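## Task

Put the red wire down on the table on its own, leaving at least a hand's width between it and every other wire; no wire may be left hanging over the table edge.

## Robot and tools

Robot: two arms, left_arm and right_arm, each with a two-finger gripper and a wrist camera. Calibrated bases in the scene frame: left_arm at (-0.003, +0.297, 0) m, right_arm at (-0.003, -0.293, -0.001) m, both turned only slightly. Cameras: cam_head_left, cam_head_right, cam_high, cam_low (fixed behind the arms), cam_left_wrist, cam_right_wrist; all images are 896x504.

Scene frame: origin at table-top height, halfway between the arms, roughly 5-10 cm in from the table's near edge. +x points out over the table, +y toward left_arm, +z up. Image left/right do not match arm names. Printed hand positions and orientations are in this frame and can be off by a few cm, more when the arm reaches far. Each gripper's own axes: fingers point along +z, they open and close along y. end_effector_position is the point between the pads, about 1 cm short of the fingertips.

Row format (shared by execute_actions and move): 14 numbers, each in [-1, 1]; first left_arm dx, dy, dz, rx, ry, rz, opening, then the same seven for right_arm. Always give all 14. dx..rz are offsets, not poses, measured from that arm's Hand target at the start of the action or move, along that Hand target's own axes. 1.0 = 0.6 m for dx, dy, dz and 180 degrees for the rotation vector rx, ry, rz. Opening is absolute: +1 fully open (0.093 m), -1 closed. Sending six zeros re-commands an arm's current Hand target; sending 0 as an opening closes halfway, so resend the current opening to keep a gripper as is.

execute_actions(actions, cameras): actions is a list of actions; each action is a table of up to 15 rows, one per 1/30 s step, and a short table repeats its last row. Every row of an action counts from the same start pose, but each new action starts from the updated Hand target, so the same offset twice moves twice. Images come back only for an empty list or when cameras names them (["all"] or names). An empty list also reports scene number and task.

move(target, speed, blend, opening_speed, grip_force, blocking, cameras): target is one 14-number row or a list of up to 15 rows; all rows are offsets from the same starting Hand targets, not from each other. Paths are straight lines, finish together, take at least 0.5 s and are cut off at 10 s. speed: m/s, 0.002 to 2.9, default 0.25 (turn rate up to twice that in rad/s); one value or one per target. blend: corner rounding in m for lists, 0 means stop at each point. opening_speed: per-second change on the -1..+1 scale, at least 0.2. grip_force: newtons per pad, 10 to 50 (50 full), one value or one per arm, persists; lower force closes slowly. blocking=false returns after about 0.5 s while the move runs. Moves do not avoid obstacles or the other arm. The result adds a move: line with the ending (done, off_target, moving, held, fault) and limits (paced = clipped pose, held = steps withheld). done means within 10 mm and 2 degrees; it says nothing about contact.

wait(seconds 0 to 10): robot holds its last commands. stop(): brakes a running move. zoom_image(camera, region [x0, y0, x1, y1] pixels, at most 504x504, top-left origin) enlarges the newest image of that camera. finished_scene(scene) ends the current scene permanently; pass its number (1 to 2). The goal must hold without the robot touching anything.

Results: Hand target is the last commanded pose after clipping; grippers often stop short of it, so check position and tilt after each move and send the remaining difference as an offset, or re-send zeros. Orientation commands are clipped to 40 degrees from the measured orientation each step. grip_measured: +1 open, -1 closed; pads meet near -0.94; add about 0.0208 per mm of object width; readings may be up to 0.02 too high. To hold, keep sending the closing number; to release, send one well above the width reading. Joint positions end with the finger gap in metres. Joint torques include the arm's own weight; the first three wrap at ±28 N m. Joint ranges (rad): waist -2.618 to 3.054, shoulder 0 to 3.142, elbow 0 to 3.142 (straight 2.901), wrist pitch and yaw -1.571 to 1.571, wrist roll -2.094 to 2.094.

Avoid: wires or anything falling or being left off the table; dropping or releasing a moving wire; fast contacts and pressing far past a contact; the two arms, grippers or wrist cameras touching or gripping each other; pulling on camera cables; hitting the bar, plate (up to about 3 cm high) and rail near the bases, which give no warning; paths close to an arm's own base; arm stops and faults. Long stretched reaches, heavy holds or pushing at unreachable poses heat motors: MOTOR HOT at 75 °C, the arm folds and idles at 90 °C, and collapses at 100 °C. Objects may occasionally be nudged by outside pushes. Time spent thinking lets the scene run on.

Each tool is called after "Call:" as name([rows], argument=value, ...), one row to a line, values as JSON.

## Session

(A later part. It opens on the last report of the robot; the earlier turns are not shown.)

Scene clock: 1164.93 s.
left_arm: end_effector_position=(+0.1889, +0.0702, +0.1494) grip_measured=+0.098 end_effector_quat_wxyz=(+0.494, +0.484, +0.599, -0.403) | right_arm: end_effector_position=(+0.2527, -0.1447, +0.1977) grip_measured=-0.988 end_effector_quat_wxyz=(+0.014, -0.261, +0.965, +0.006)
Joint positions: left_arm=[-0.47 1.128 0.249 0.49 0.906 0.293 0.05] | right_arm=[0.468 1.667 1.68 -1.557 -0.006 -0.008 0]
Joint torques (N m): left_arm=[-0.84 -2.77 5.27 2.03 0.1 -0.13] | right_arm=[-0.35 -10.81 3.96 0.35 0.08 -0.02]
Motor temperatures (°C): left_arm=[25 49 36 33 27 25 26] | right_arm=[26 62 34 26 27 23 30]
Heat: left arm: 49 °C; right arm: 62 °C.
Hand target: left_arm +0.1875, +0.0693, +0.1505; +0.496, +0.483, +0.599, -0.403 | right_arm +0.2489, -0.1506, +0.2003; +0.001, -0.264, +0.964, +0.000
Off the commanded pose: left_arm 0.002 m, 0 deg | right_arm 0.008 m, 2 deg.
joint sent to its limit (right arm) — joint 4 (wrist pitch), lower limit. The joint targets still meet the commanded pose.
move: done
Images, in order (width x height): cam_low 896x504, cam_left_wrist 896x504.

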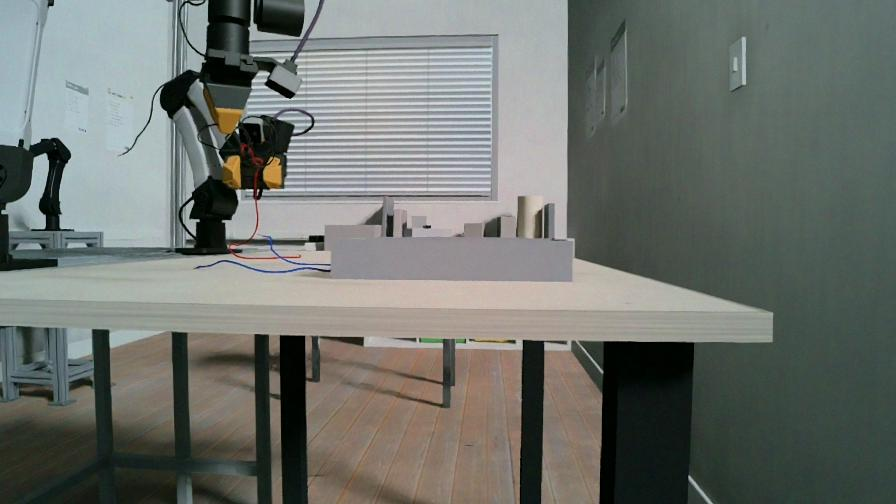

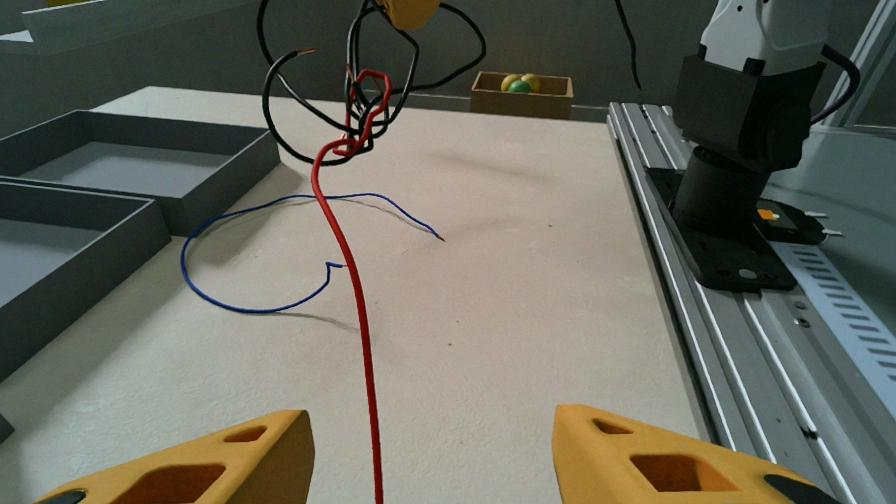

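Call:
move(target=[0.026,0.03,0.132,0,0,0,0.0,0,0,0,0,0,0,-1], speed=0.1, cameras=["cam_left_wrist","cam_low"])

Call:
zoom_image(camera="cam_low", region=[200, 100, 320, 220])

Scene clock: 1170.73 s.
left_arm: end_effector_position=(+0.2140, +0.0071, +0.1104) grip_measured=+0.002 end_effector_quat_wxyz=(+0.480, +0.484, +0.611, -0.403) | right_arm: end_effector_position=(+0.2527, -0.1447, +0.1977) grip_measured=-0.988 end_effector_quat_wxyz=(+0.014, -0.261, +0.965, +0.006)
Joint positions: left_arm=[-0.672 1.614 0.347 0.911 0.715 0.195 0.045] | right_arm=[0.468 1.667 1.68 -1.557 -0.006 -0.008 0]
Joint torques (N m): left_arm=[-0.95 -3.34 6.48 2.48 0.05 -0.1] | right_arm=[-0.65 -10.63 4.08 0.32 0.04 -0.05]
Motor temperatures (°C): left_arm=[25 48 37 34 27 25 26] | right_arm=[26 61 34 26 27 23 30]
Heat: left arm: 48 °C; right arm: 61 °C.
Hand target: left_arm +0.2207, -0.0003, +0.1205; +0.496, +0.483, +0.599, -0.403 | right_arm +0.2489, -0.1506, +0.2003; +0.001, -0.264, +0.964, +0.000
Off the commanded pose: left_arm 0.014 m, 2 deg | right_arm 0.008 m, 2 deg.
joint sent to its limit (right arm) — joint 4 (wrist pitch), lower limit. The joint targets still meet the commanded pose.
move: off_target (left_arm)
Images, in order (width x height): cam_low 896x504, cam_left_wrist 896x504.

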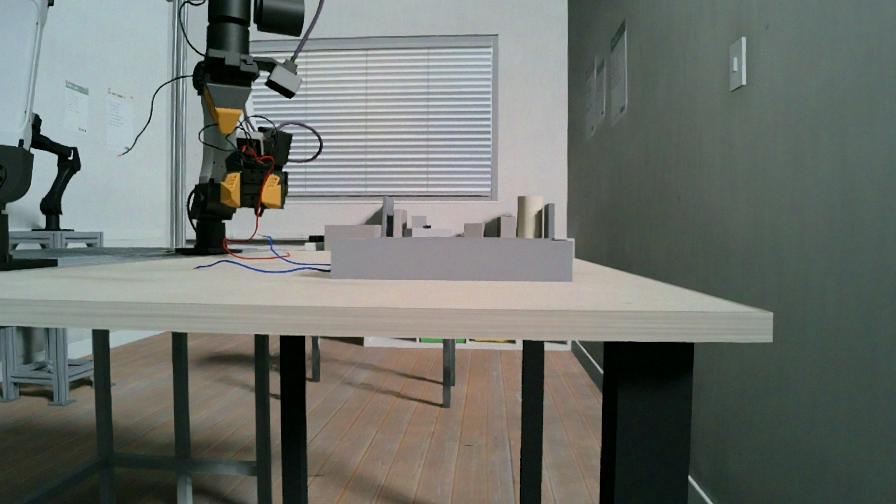

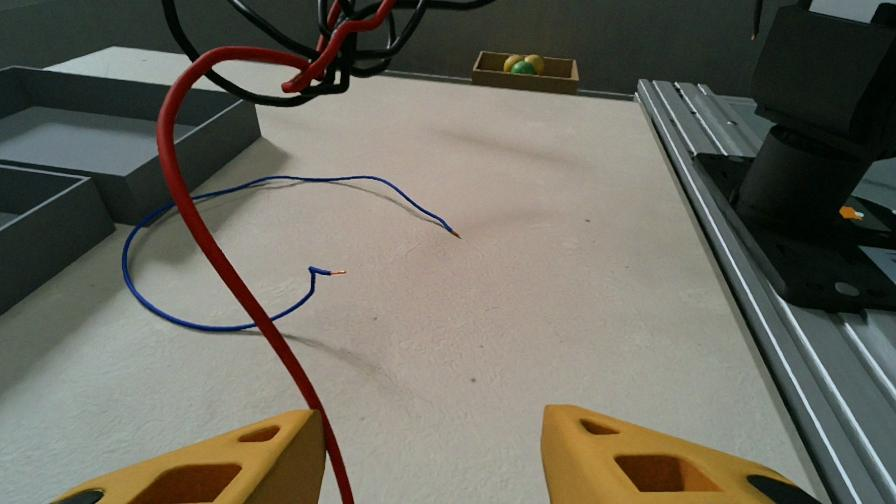

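Scaled by 4.200 from the camera's 896x504 image, which has a finer 1280x720 frame.

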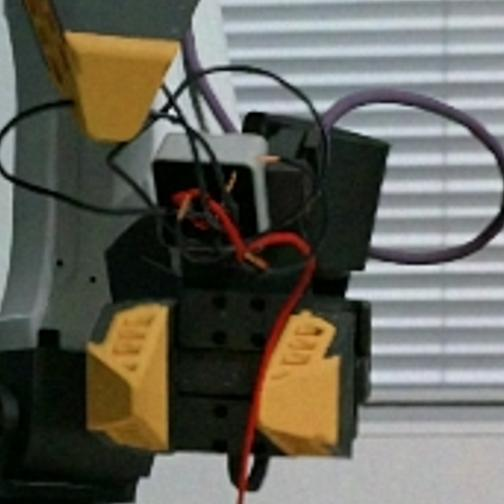

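Call:
move([
  [0,0,0.03,0,0,0,0.0,0,0,0,0,0,0,-1],
  [0,0,0.03,0,0,0,-1,0,0,0,0,0,0,-1],
  [0.05,0,-0.15,0,0,0,-1,0,0,0,0,0,0,-1],
], speed=0.06, opening_speed=1, cameras=["cam_left_wrist","cam_low","cam_right_wrist"])

Call:
zoom_image(camera="cam_low", region=[200, 100, 320, 220])

Scene clock: 1179.33 s.
left_arm: end_effector_position=(+0.2001, +0.0907, +0.1017) grip_measured=-0.972 end_effector_quat_wxyz=(+0.484, +0.475, +0.611, -0.409) | right_arm: end_effector_position=(+0.2527, -0.1447, +0.1977) grip_measured=-0.988 end_effector_quat_wxyz=(+0.014, -0.261, +0.965, +0.006)
Joint positions: left_arm=[-0.334 1.4 0.174 0.734 1.024 0.375 0] | right_arm=[0.468 1.667 1.68 -1.557 -0.006 -0.008 0]
Joint torques (N m): left_arm=[0.44 -4.12 4.44 1.91 0.34 0.16] | right_arm=[-0.51 -10.51 4.07 0.29 0.05 -0.07]
Motor temperatures (°C): left_arm=[25 47 37 35 27 25 26] | right_arm=[26 60 34 26 27 23 30]
Heat: left arm: 47 °C; right arm: 60 °C.
Hand target: left_arm +0.2010, +0.0917, +0.1075; +0.496, +0.483, +0.599, -0.402 | right_arm +0.2490, -0.1506, +0.2003; +0.001, -0.264, +0.964, +0.000
Off the commanded pose: left_arm 0.006 m, 2 deg | right_arm 0.008 m, 2 deg.
joint sent to its limit (right arm) — joint 4 (wrist pitch), lower limit. The joint targets still meet the commanded pose.
move: done; target 2's new opening was sent with left_arm's hand 0.014 m and 2 deg from that target
Images, in order (width x height): cam_low 896x504, cam_left_wrist 896x504, cam_right_wrist 896x504.

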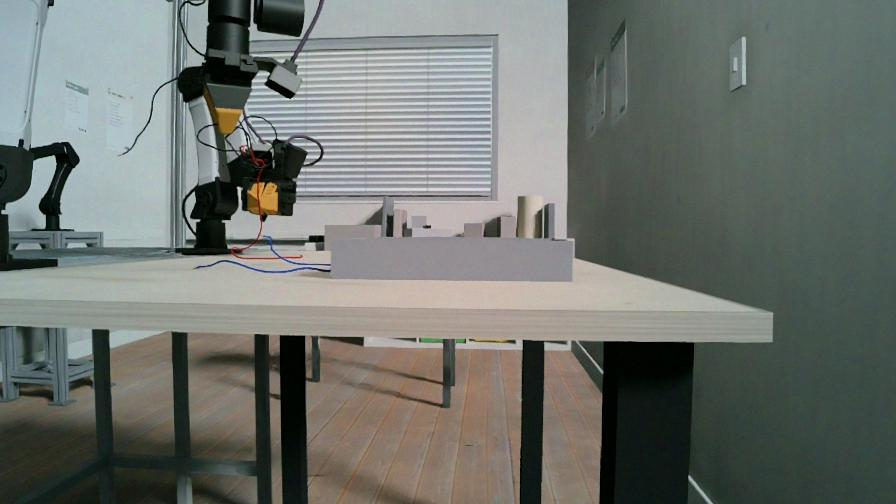

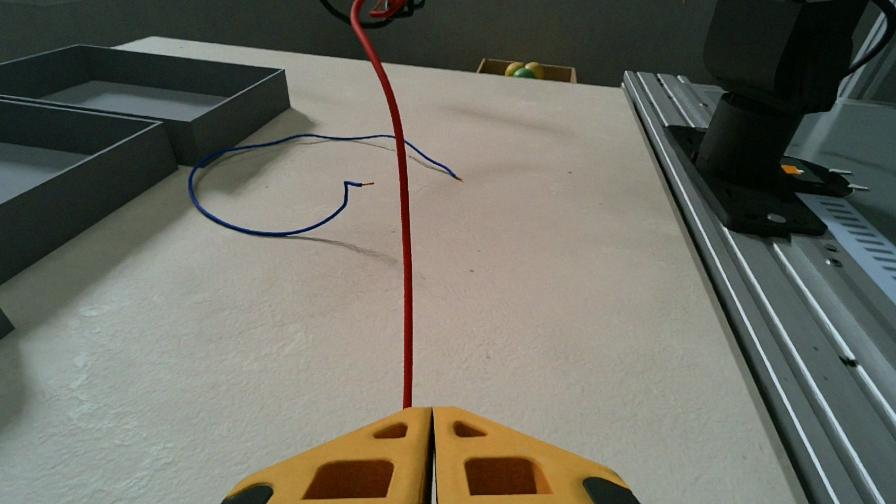

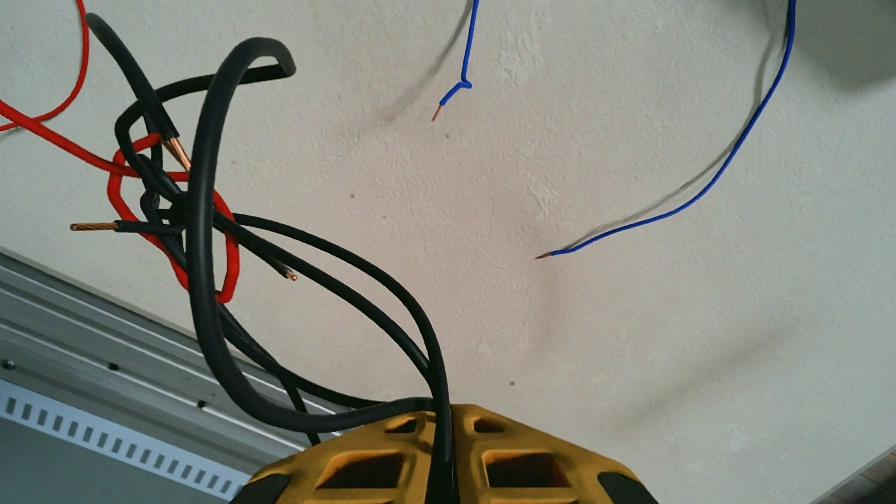

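Scaled by 4.200 from the camera's 896x504 image, which has a finer 1280x720 frame.

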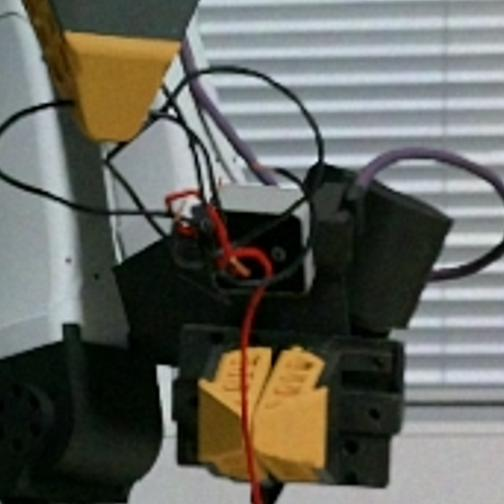

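Call:
move([
  [0,0,-0.03,0,0,0,0.2,0,0,0,0,0,0,-1],
  [-0.044,0.021,-0.03,0,0,0,0.2,0,0,0,0,0,0,-1],
  [-0.044,0.021,0.209,0,0,0,0.2,0,0,0,0,0,0,-1],
], speed=0.12, cameras=["cam_left_wrist","cam_low"])

Call:
zoom_image(camera="cam_low", region=[200, 100, 320, 220])

Scene clock: 1190.93 s.
left_arm: end_effector_position=(+0.2337, -0.0241, +0.1021) grip_measured=+0.198 end_effector_quat_wxyz=(+0.481, +0.486, +0.609, -0.403) | right_arm: end_effector_position=(+0.2527, -0.1447, +0.1977) grip_measured=-0.988 end_effector_quat_wxyz=(+0.014, -0.261, +0.965, +0.006)
Joint positions: left_arm=[-0.722 1.783 0.468 0.976 0.67 0.177 0.055] | right_arm=[0.468 1.667 1.68 -1.557 -0.006 -0.008 0]
Joint torques (N m): left_arm=[-0.72 -4.41 6.19 2.5 0.02 -0.12] | right_arm=[-0.36 -10.8 4.12 0.35 0.04 -0.01]
Motor temperatures (°C): left_arm=[25 46 37 35 27 25 26] | right_arm=[26 59 34 26 27 23 30]
Heat: left arm: 46 °C; right arm: 59 °C.
Hand target: left_arm +0.2401, -0.0310, +0.1104; +0.496, +0.483, +0.599, -0.403 | right_arm +0.2489, -0.1506, +0.2003; +0.001, -0.264, +0.964, +0.000
Off the commanded pose: left_arm 0.012 m, 2 deg | right_arm 0.008 m, 2 deg.
joint sent to its limit (right arm) — joint 4 (wrist pitch), lower limit. The joint targets still meet the commanded pose.
move: off_target (left_arm)
Images, in order (width x height): cam_low 896x504, cam_left_wrist 896x504.

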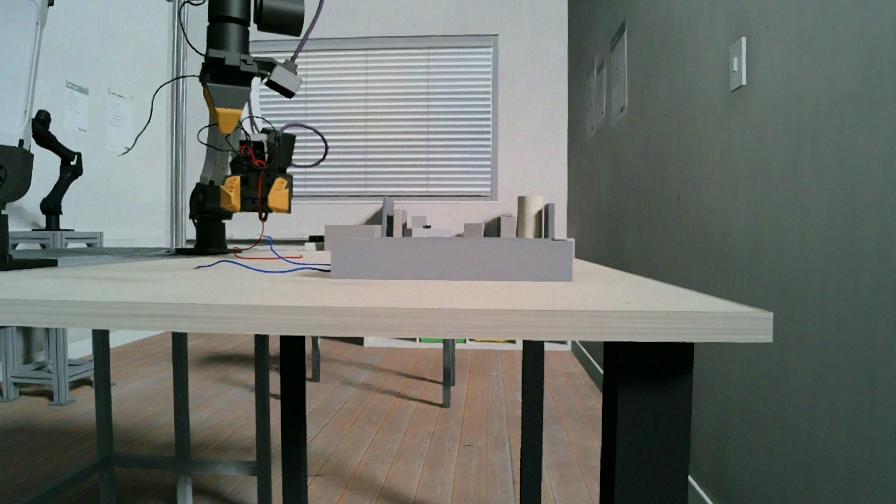

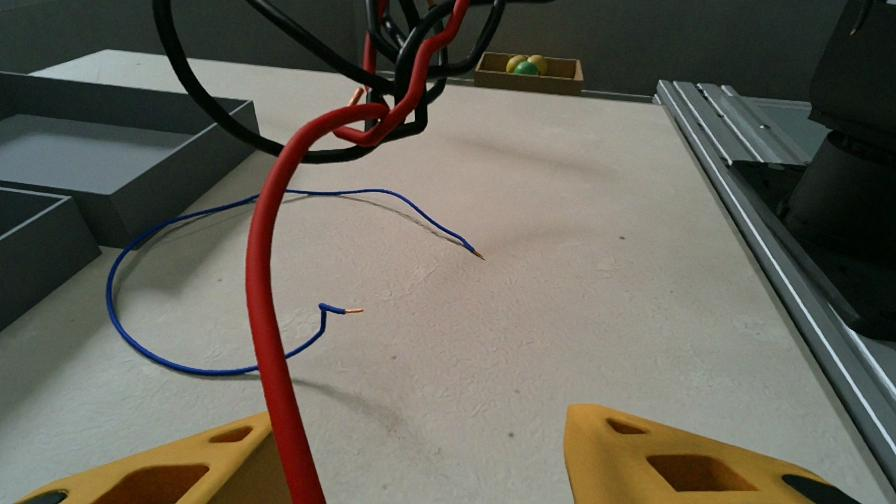

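Scaled by 4.200 from the camera's 896x504 image, which has a finer 1280x720 frame.

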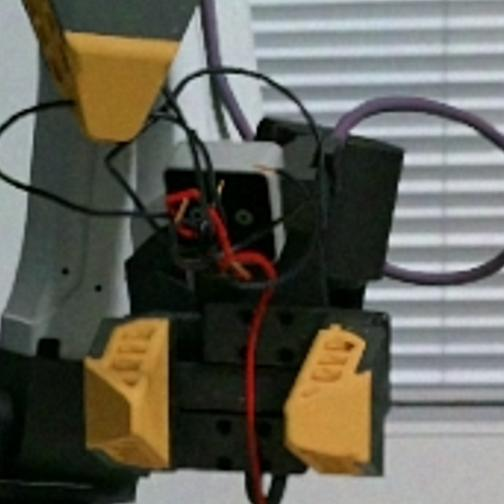

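Call:
move([
  [0,0,0,0,0,0,-1,0,0,0,0,0,0,-1],
  [0.05,0,-0.15,0,0,0,-1,0,0,0,0,0,0,-1],
], speed=0.06, opening_speed=1, cameras=["cam_left_wrist","cam_low","cam_right_wrist"])

Call:
zoom_image(camera="cam_low", region=[200, 100, 320, 220])

Scene clock: 1198.70 s.
left_arm: end_effector_position=(+0.2214, +0.0557, +0.0986) grip_measured=-0.972 end_effector_quat_wxyz=(+0.496, +0.482, +0.596, -0.408) | right_arm: end_effector_position=(+0.2525, -0.1360, +0.1981) grip_measured=-0.988 end_effector_quat_wxyz=(+0.016, -0.264, +0.964, +0.030)
Joint positions: left_arm=[-0.458 1.643 0.257 1.004 0.925 0.287 0] | right_arm=[0.468 1.667 1.68 -1.54 -0.052 -0.013 0]
Joint torques (N m): left_arm=[1.14 -5.57 2.85 1.7 0.23 0.16] | right_arm=[-0.62 -10.89 4.29 0.24 0.47 0.08]
Motor temperatures (°C): left_arm=[25 46 37 35 27 25 26] | right_arm=[26 58 34 26 27 23 30]
Heat: left arm: 46 °C; right arm: 58 °C.
Hand target: left_arm +0.2204, +0.0610, +0.0975; +0.496, +0.483, +0.599, -0.403 | right_arm +0.2490, -0.1506, +0.2003; +0.001, -0.264, +0.964, +0.000
Off the commanded pose: left_arm 0.005 m, 1 deg | right_arm 0.015 m, 4 deg.
joint sent to its limit (right arm) — joint 4 (wrist pitch), lower limit. The joint targets still meet the commanded pose.
move: off_target (right_arm)
Images, in order (width x height): cam_low 896x504, cam_left_wrist 896x504, cam_right_wrist 896x504.

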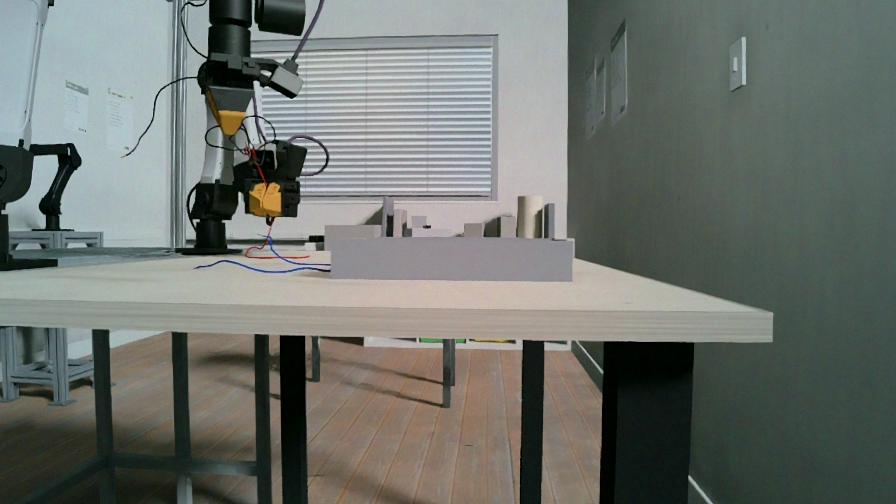

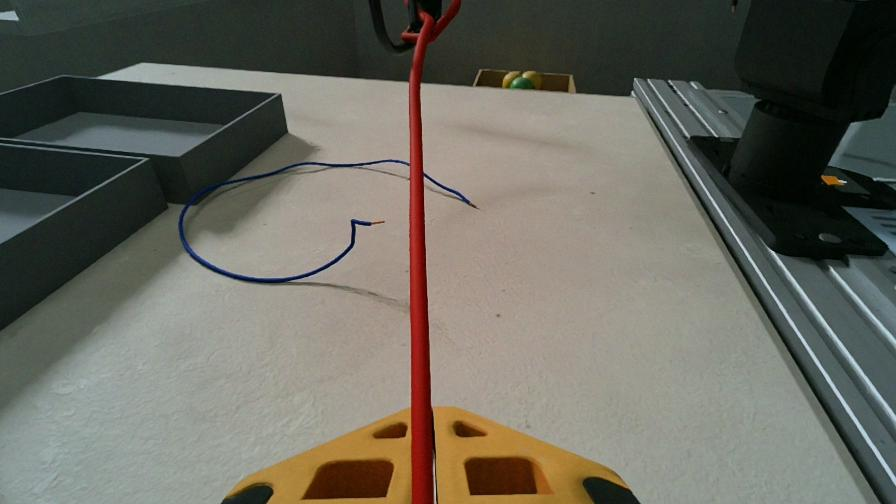

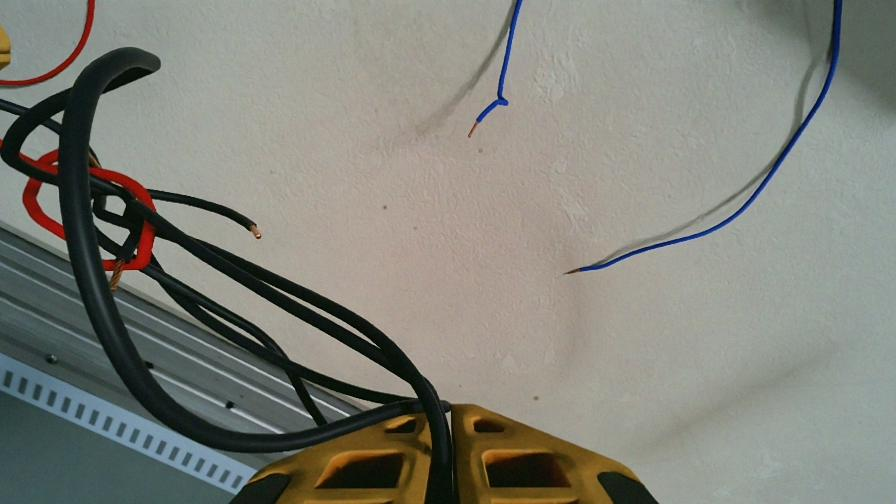

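Scaled by 4.200 from the camera's 896x504 image, which has a finer 1280x720 frame.

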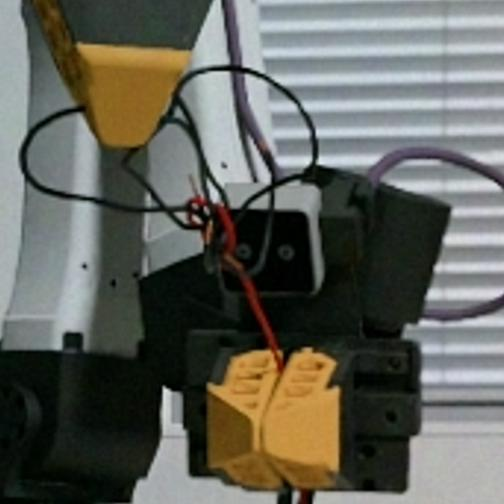

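Call:
move(target=[0,0,-0.13,0,0,0,-1,0.05,-0.05,0,0,0,0,-1], speed=0.05, cameras=["cam_left_wrist","cam_low","cam_right_wrist"])

Call:
zoom_image(camera="cam_low", region=[190, 90, 310, 220])

Call:
zoom_image(camera="cam_right_wrist", region=[0, 60, 300, 310])

Scene clock: 1204.43 s.
left_arm: end_effector_position=(+0.1980, +0.1277, +0.1121) grip_measured=-0.972 end_effector_quat_wxyz=(+0.492, +0.491, +0.587, -0.416) | right_arm: end_effector_position=(+0.2404, -0.1364, +0.2007) grip_measured=-0.988 end_effector_quat_wxyz=(+0.032, -0.292, +0.951, +0.100)
Joint positions: left_arm=[-0.116 1.286 0.251 0.277 1.246 0.709 0] | right_arm=[0.408 1.575 1.58 -1.483 -0.188 -0.126 0]
Joint torques (N m): left_arm=[2.81 -3.23 5.41 1.07 0.3 0.18] | right_arm=[-4.98 -11.34 4.23 -0.3 1.46 0.18]
Motor temperatures (°C): left_arm=[25 46 37 35 27 25 26] | right_arm=[26 59 34 26 27 23 30]
Heat: left arm: 46 °C; right arm: 59 °C.
Hand target: left_arm +0.2043, +0.1359, +0.1117; +0.496, +0.483, +0.599, -0.403 | right_arm +0.2384, -0.1917, +0.2002; +0.001, -0.264, +0.964, +0.000
Off the commanded pose: left_arm 0.010 m, 2 deg | right_arm 0.055 m, 13 deg.
joint sent to its limit (right arm) — joint 4 (wrist pitch), lower limit. The joint targets are off in position, not in orientation.
move: off_target (right_arm)
Images, in order (width x height): cam_low 896x504, cam_left_wrist 896x504, cam_right_wrist 896x504.

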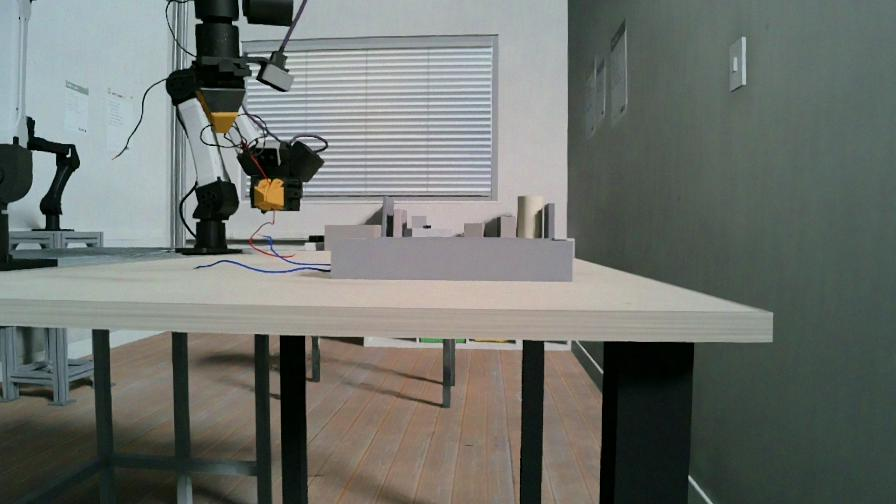

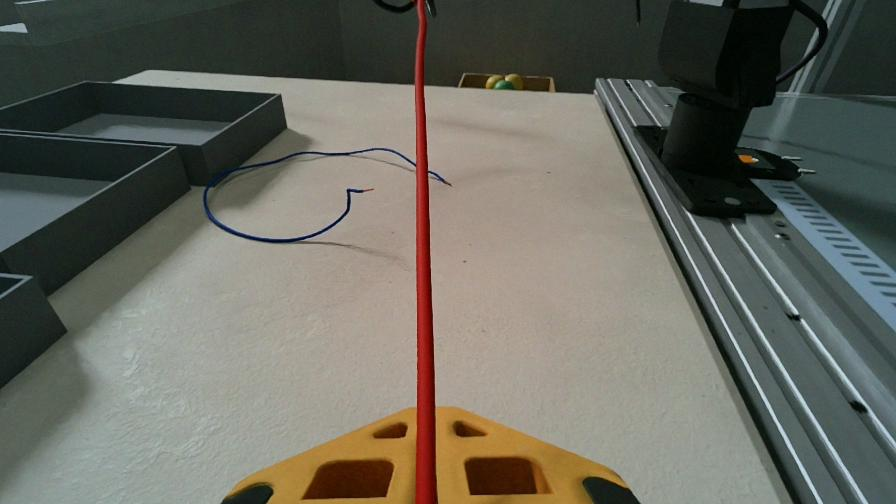

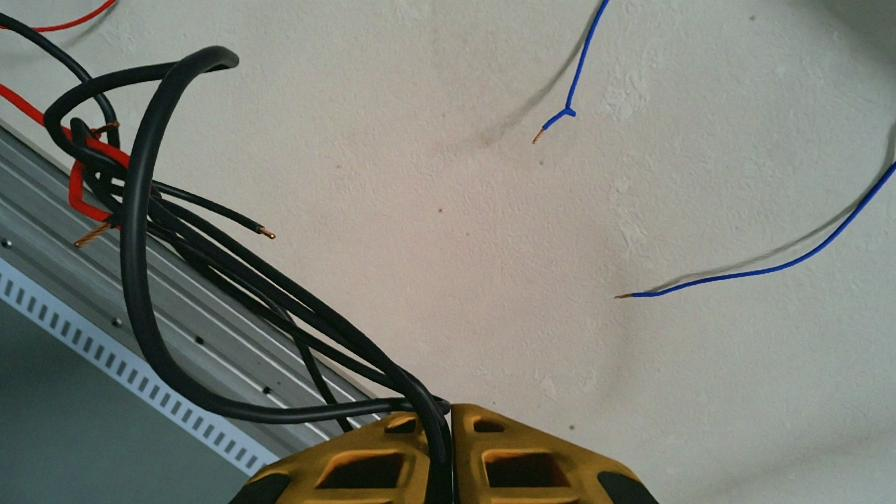

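Scaled by 3.877 from the camera's 896x504 image, which has a finer 1280x720 frame.

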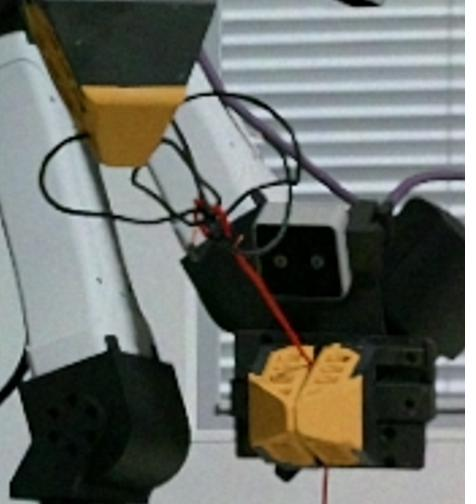

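Scaled by 1.680 from the camera's 896x504 image, which has a finer 1280x720 frame.

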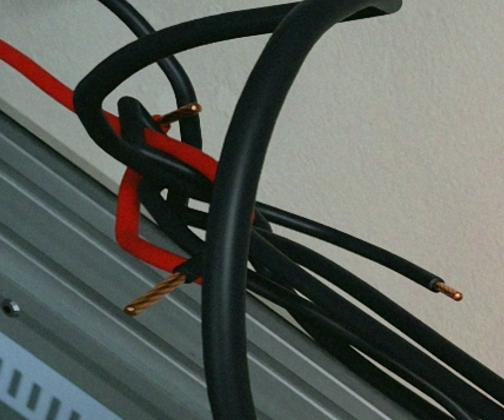

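Call:
move(target=[0,0,-0.13,0,0,0,-1,0.03,-0.06,0,0,0,0,-1], speed=0.05, cameras=["cam_low","cam_right_wrist"])

Call:
zoom_image(camera="cam_right_wrist", region=[0, 60, 300, 310])

Scene clock: 1209.47 s.
left_arm: end_effector_position=(+0.1846, +0.2084, +0.1237) grip_measured=-0.972 end_effector_quat_wxyz=(+0.489, +0.472, +0.619, -0.394) | right_arm: end_effector_position=(+0.2470, -0.2261, +0.1983) grip_measured=-0.988 end_effector_quat_wxyz=(+0.016, -0.261, +0.965, +0.006)
Joint positions: left_arm=[0.35 1.511 0.609 -1.205 1.264 2.088 0] | right_arm=[0.199 1.526 1.539 -1.555 -0.013 -0.276 0]
Joint torques (N m): left_arm=[-0.05 -2.25 5.49 -0.85 0.53 0.2] | right_arm=[-0.54 -9.33 4.33 0.31 0.06 0.04]
Motor temperatures (°C): left_arm=[25 46 37 34 27 25 26] | right_arm=[26 59 34 26 28 23 30]
Heat: left arm: 46 °C; right arm: 59 °C.
Hand target: left_arm +0.1883, +0.2109, +0.1262; +0.496, +0.483, +0.599, -0.403 | right_arm +0.2413, -0.2318, +0.2003; +0.001, -0.264, +0.964, +0.000
Off the commanded pose: left_arm 0.005 m, 3 deg | right_arm 0.008 m, 2 deg.
joint sent to its limit (left arm) — joint 6 (wrist roll), upper limit. The joint targets still meet the commanded pose.
joint sent to its limit (right arm) — joint 4 (wrist pitch), lower limit. The joint targets still meet the commanded pose.
move: off_target (left_arm)
Images, in order (width x height): cam_low 896x504, cam_right_wrist 896x504.

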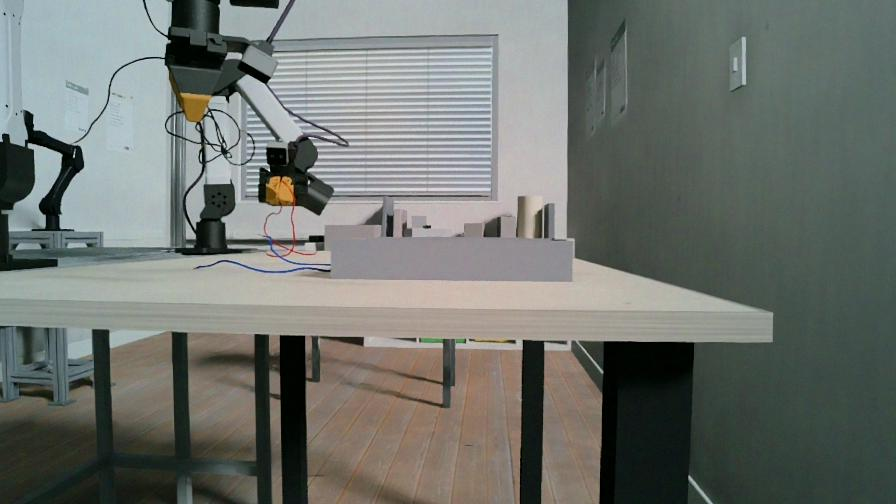

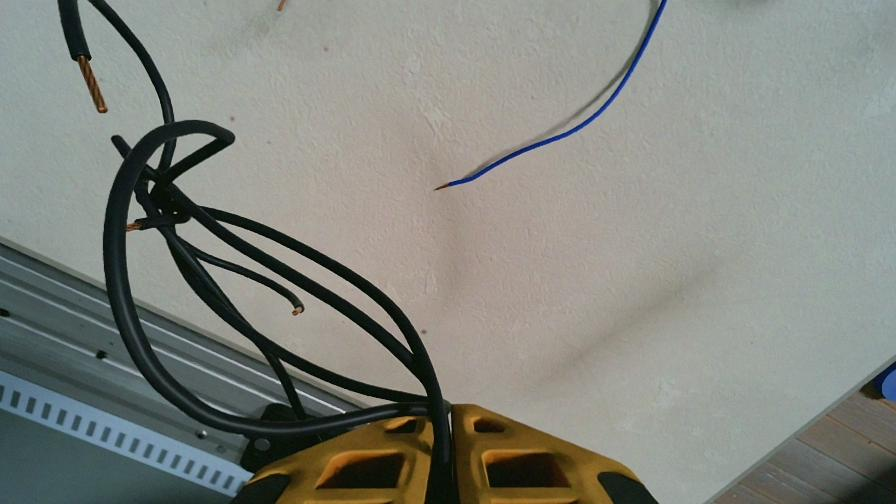

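Scaled by 1.680 from the camera's 896x504 image, which has a finer 1280x720 frame.

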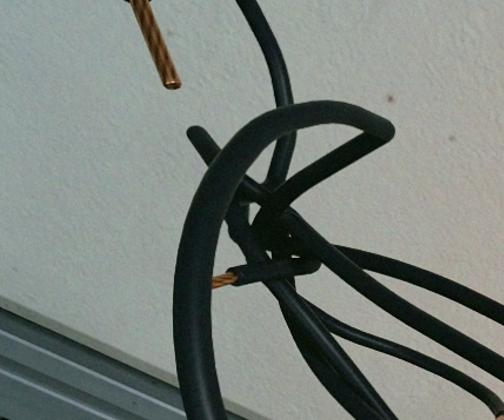

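Call:
move([
  [0.05,0.1,0.0,-0.218,0,-0.042,-1,-0.169,-0.042,0,0,0,0,-1],
  [0.145,0.145,-0.01,-0.218,0,-0.042,-1,-0.169,-0.042,0.15,0,0,0,-1],
], speed=0.12, cameras=["all"])

Scene clock: 1226.47 s.
left_arm: end_effector_position=(+0.2636, +0.2482, +0.0294) grip_measured=-0.972 end_effector_quat_wxyz=(+0.574, +0.239, +0.750, -0.225) | right_arm: end_effector_position=(+0.3421, -0.2018, +0.1177) grip_measured=-0.988 end_effector_quat_wxyz=(+0.008, -0.261, +0.965, +0.006)
Joint positions: left_arm=[0.299 2.002 0.014 1.469 0.958 0.391 0] | right_arm=[0.199 1.886 1.626 -1.298 -0.013 -0.276 0]
Joint torques (N m): left_arm=[0.21 -2.86 0.81 3 0.34 -0.07] | right_arm=[0.94 -10.06 4.48 0.44 0.11 0.17]
Motor temperatures (°C): left_arm=[25 44 37 33 27 25 26] | right_arm=[26 57 34 26 27 23 30]
Heat: left arm: 44 °C; right arm: 57 °C.
Hand target: left_arm +0.2685, +0.2505, +0.0415; +0.602, +0.249, +0.729, -0.209 | right_arm +0.3416, -0.2018, +0.1105; +0.001, -0.264, +0.964, +0.000
Off the commanded pose: left_arm 0.013 m, 5 deg | right_arm 0.007 m, 1 deg.
joint sent to its limit (left arm) — joint 4 (wrist pitch), upper limit. The joint targets still meet the commanded pose.
move: off_target (left_arm)

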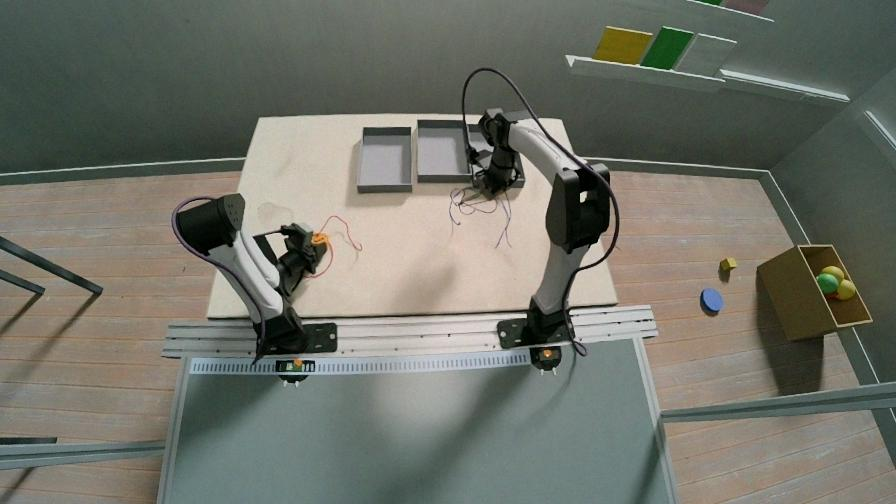

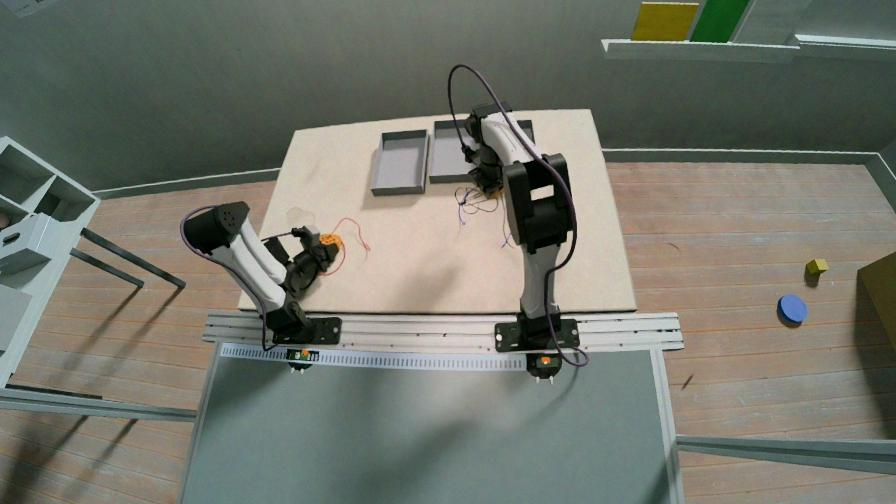

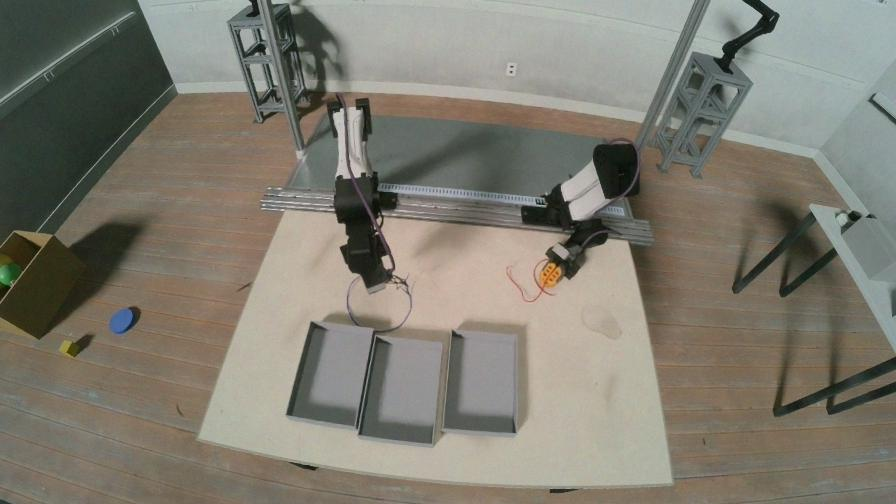

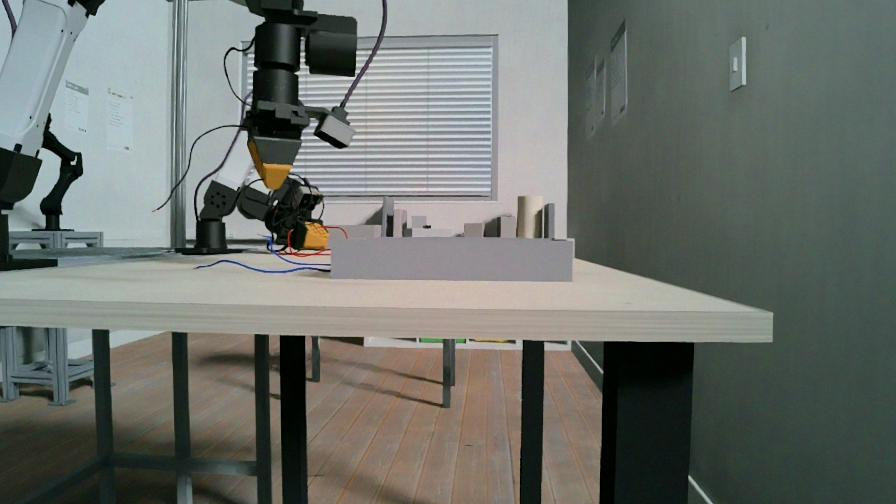

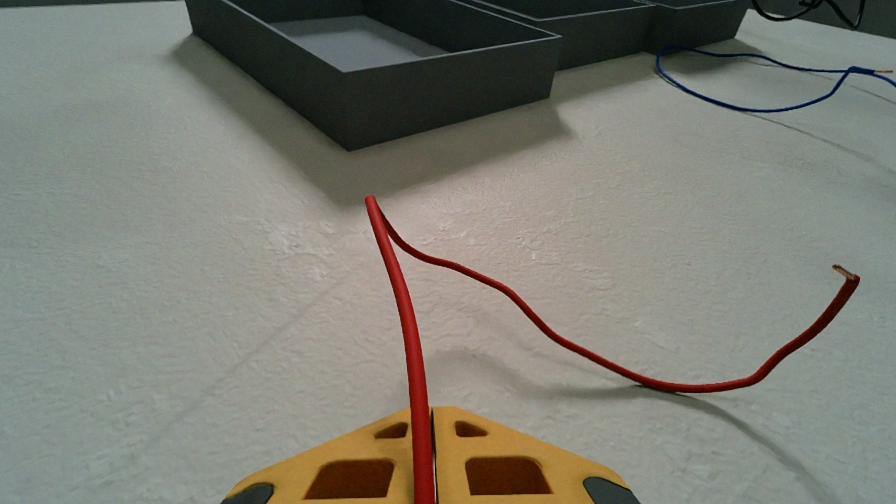

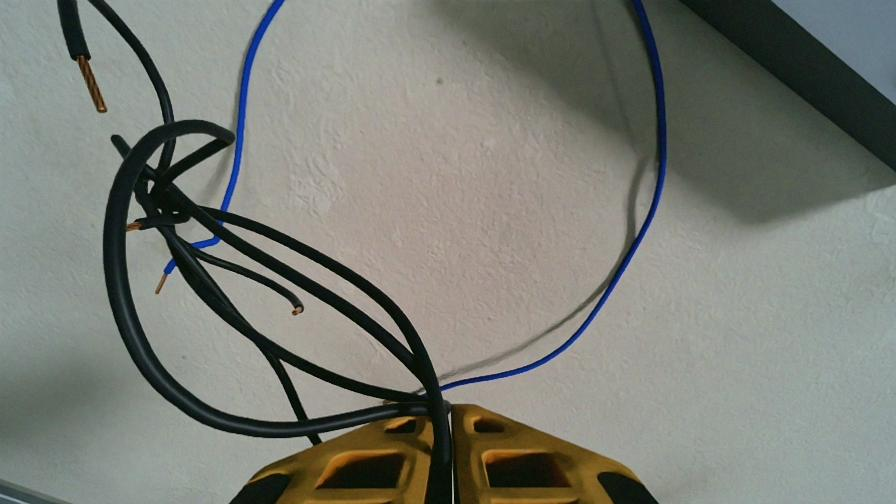

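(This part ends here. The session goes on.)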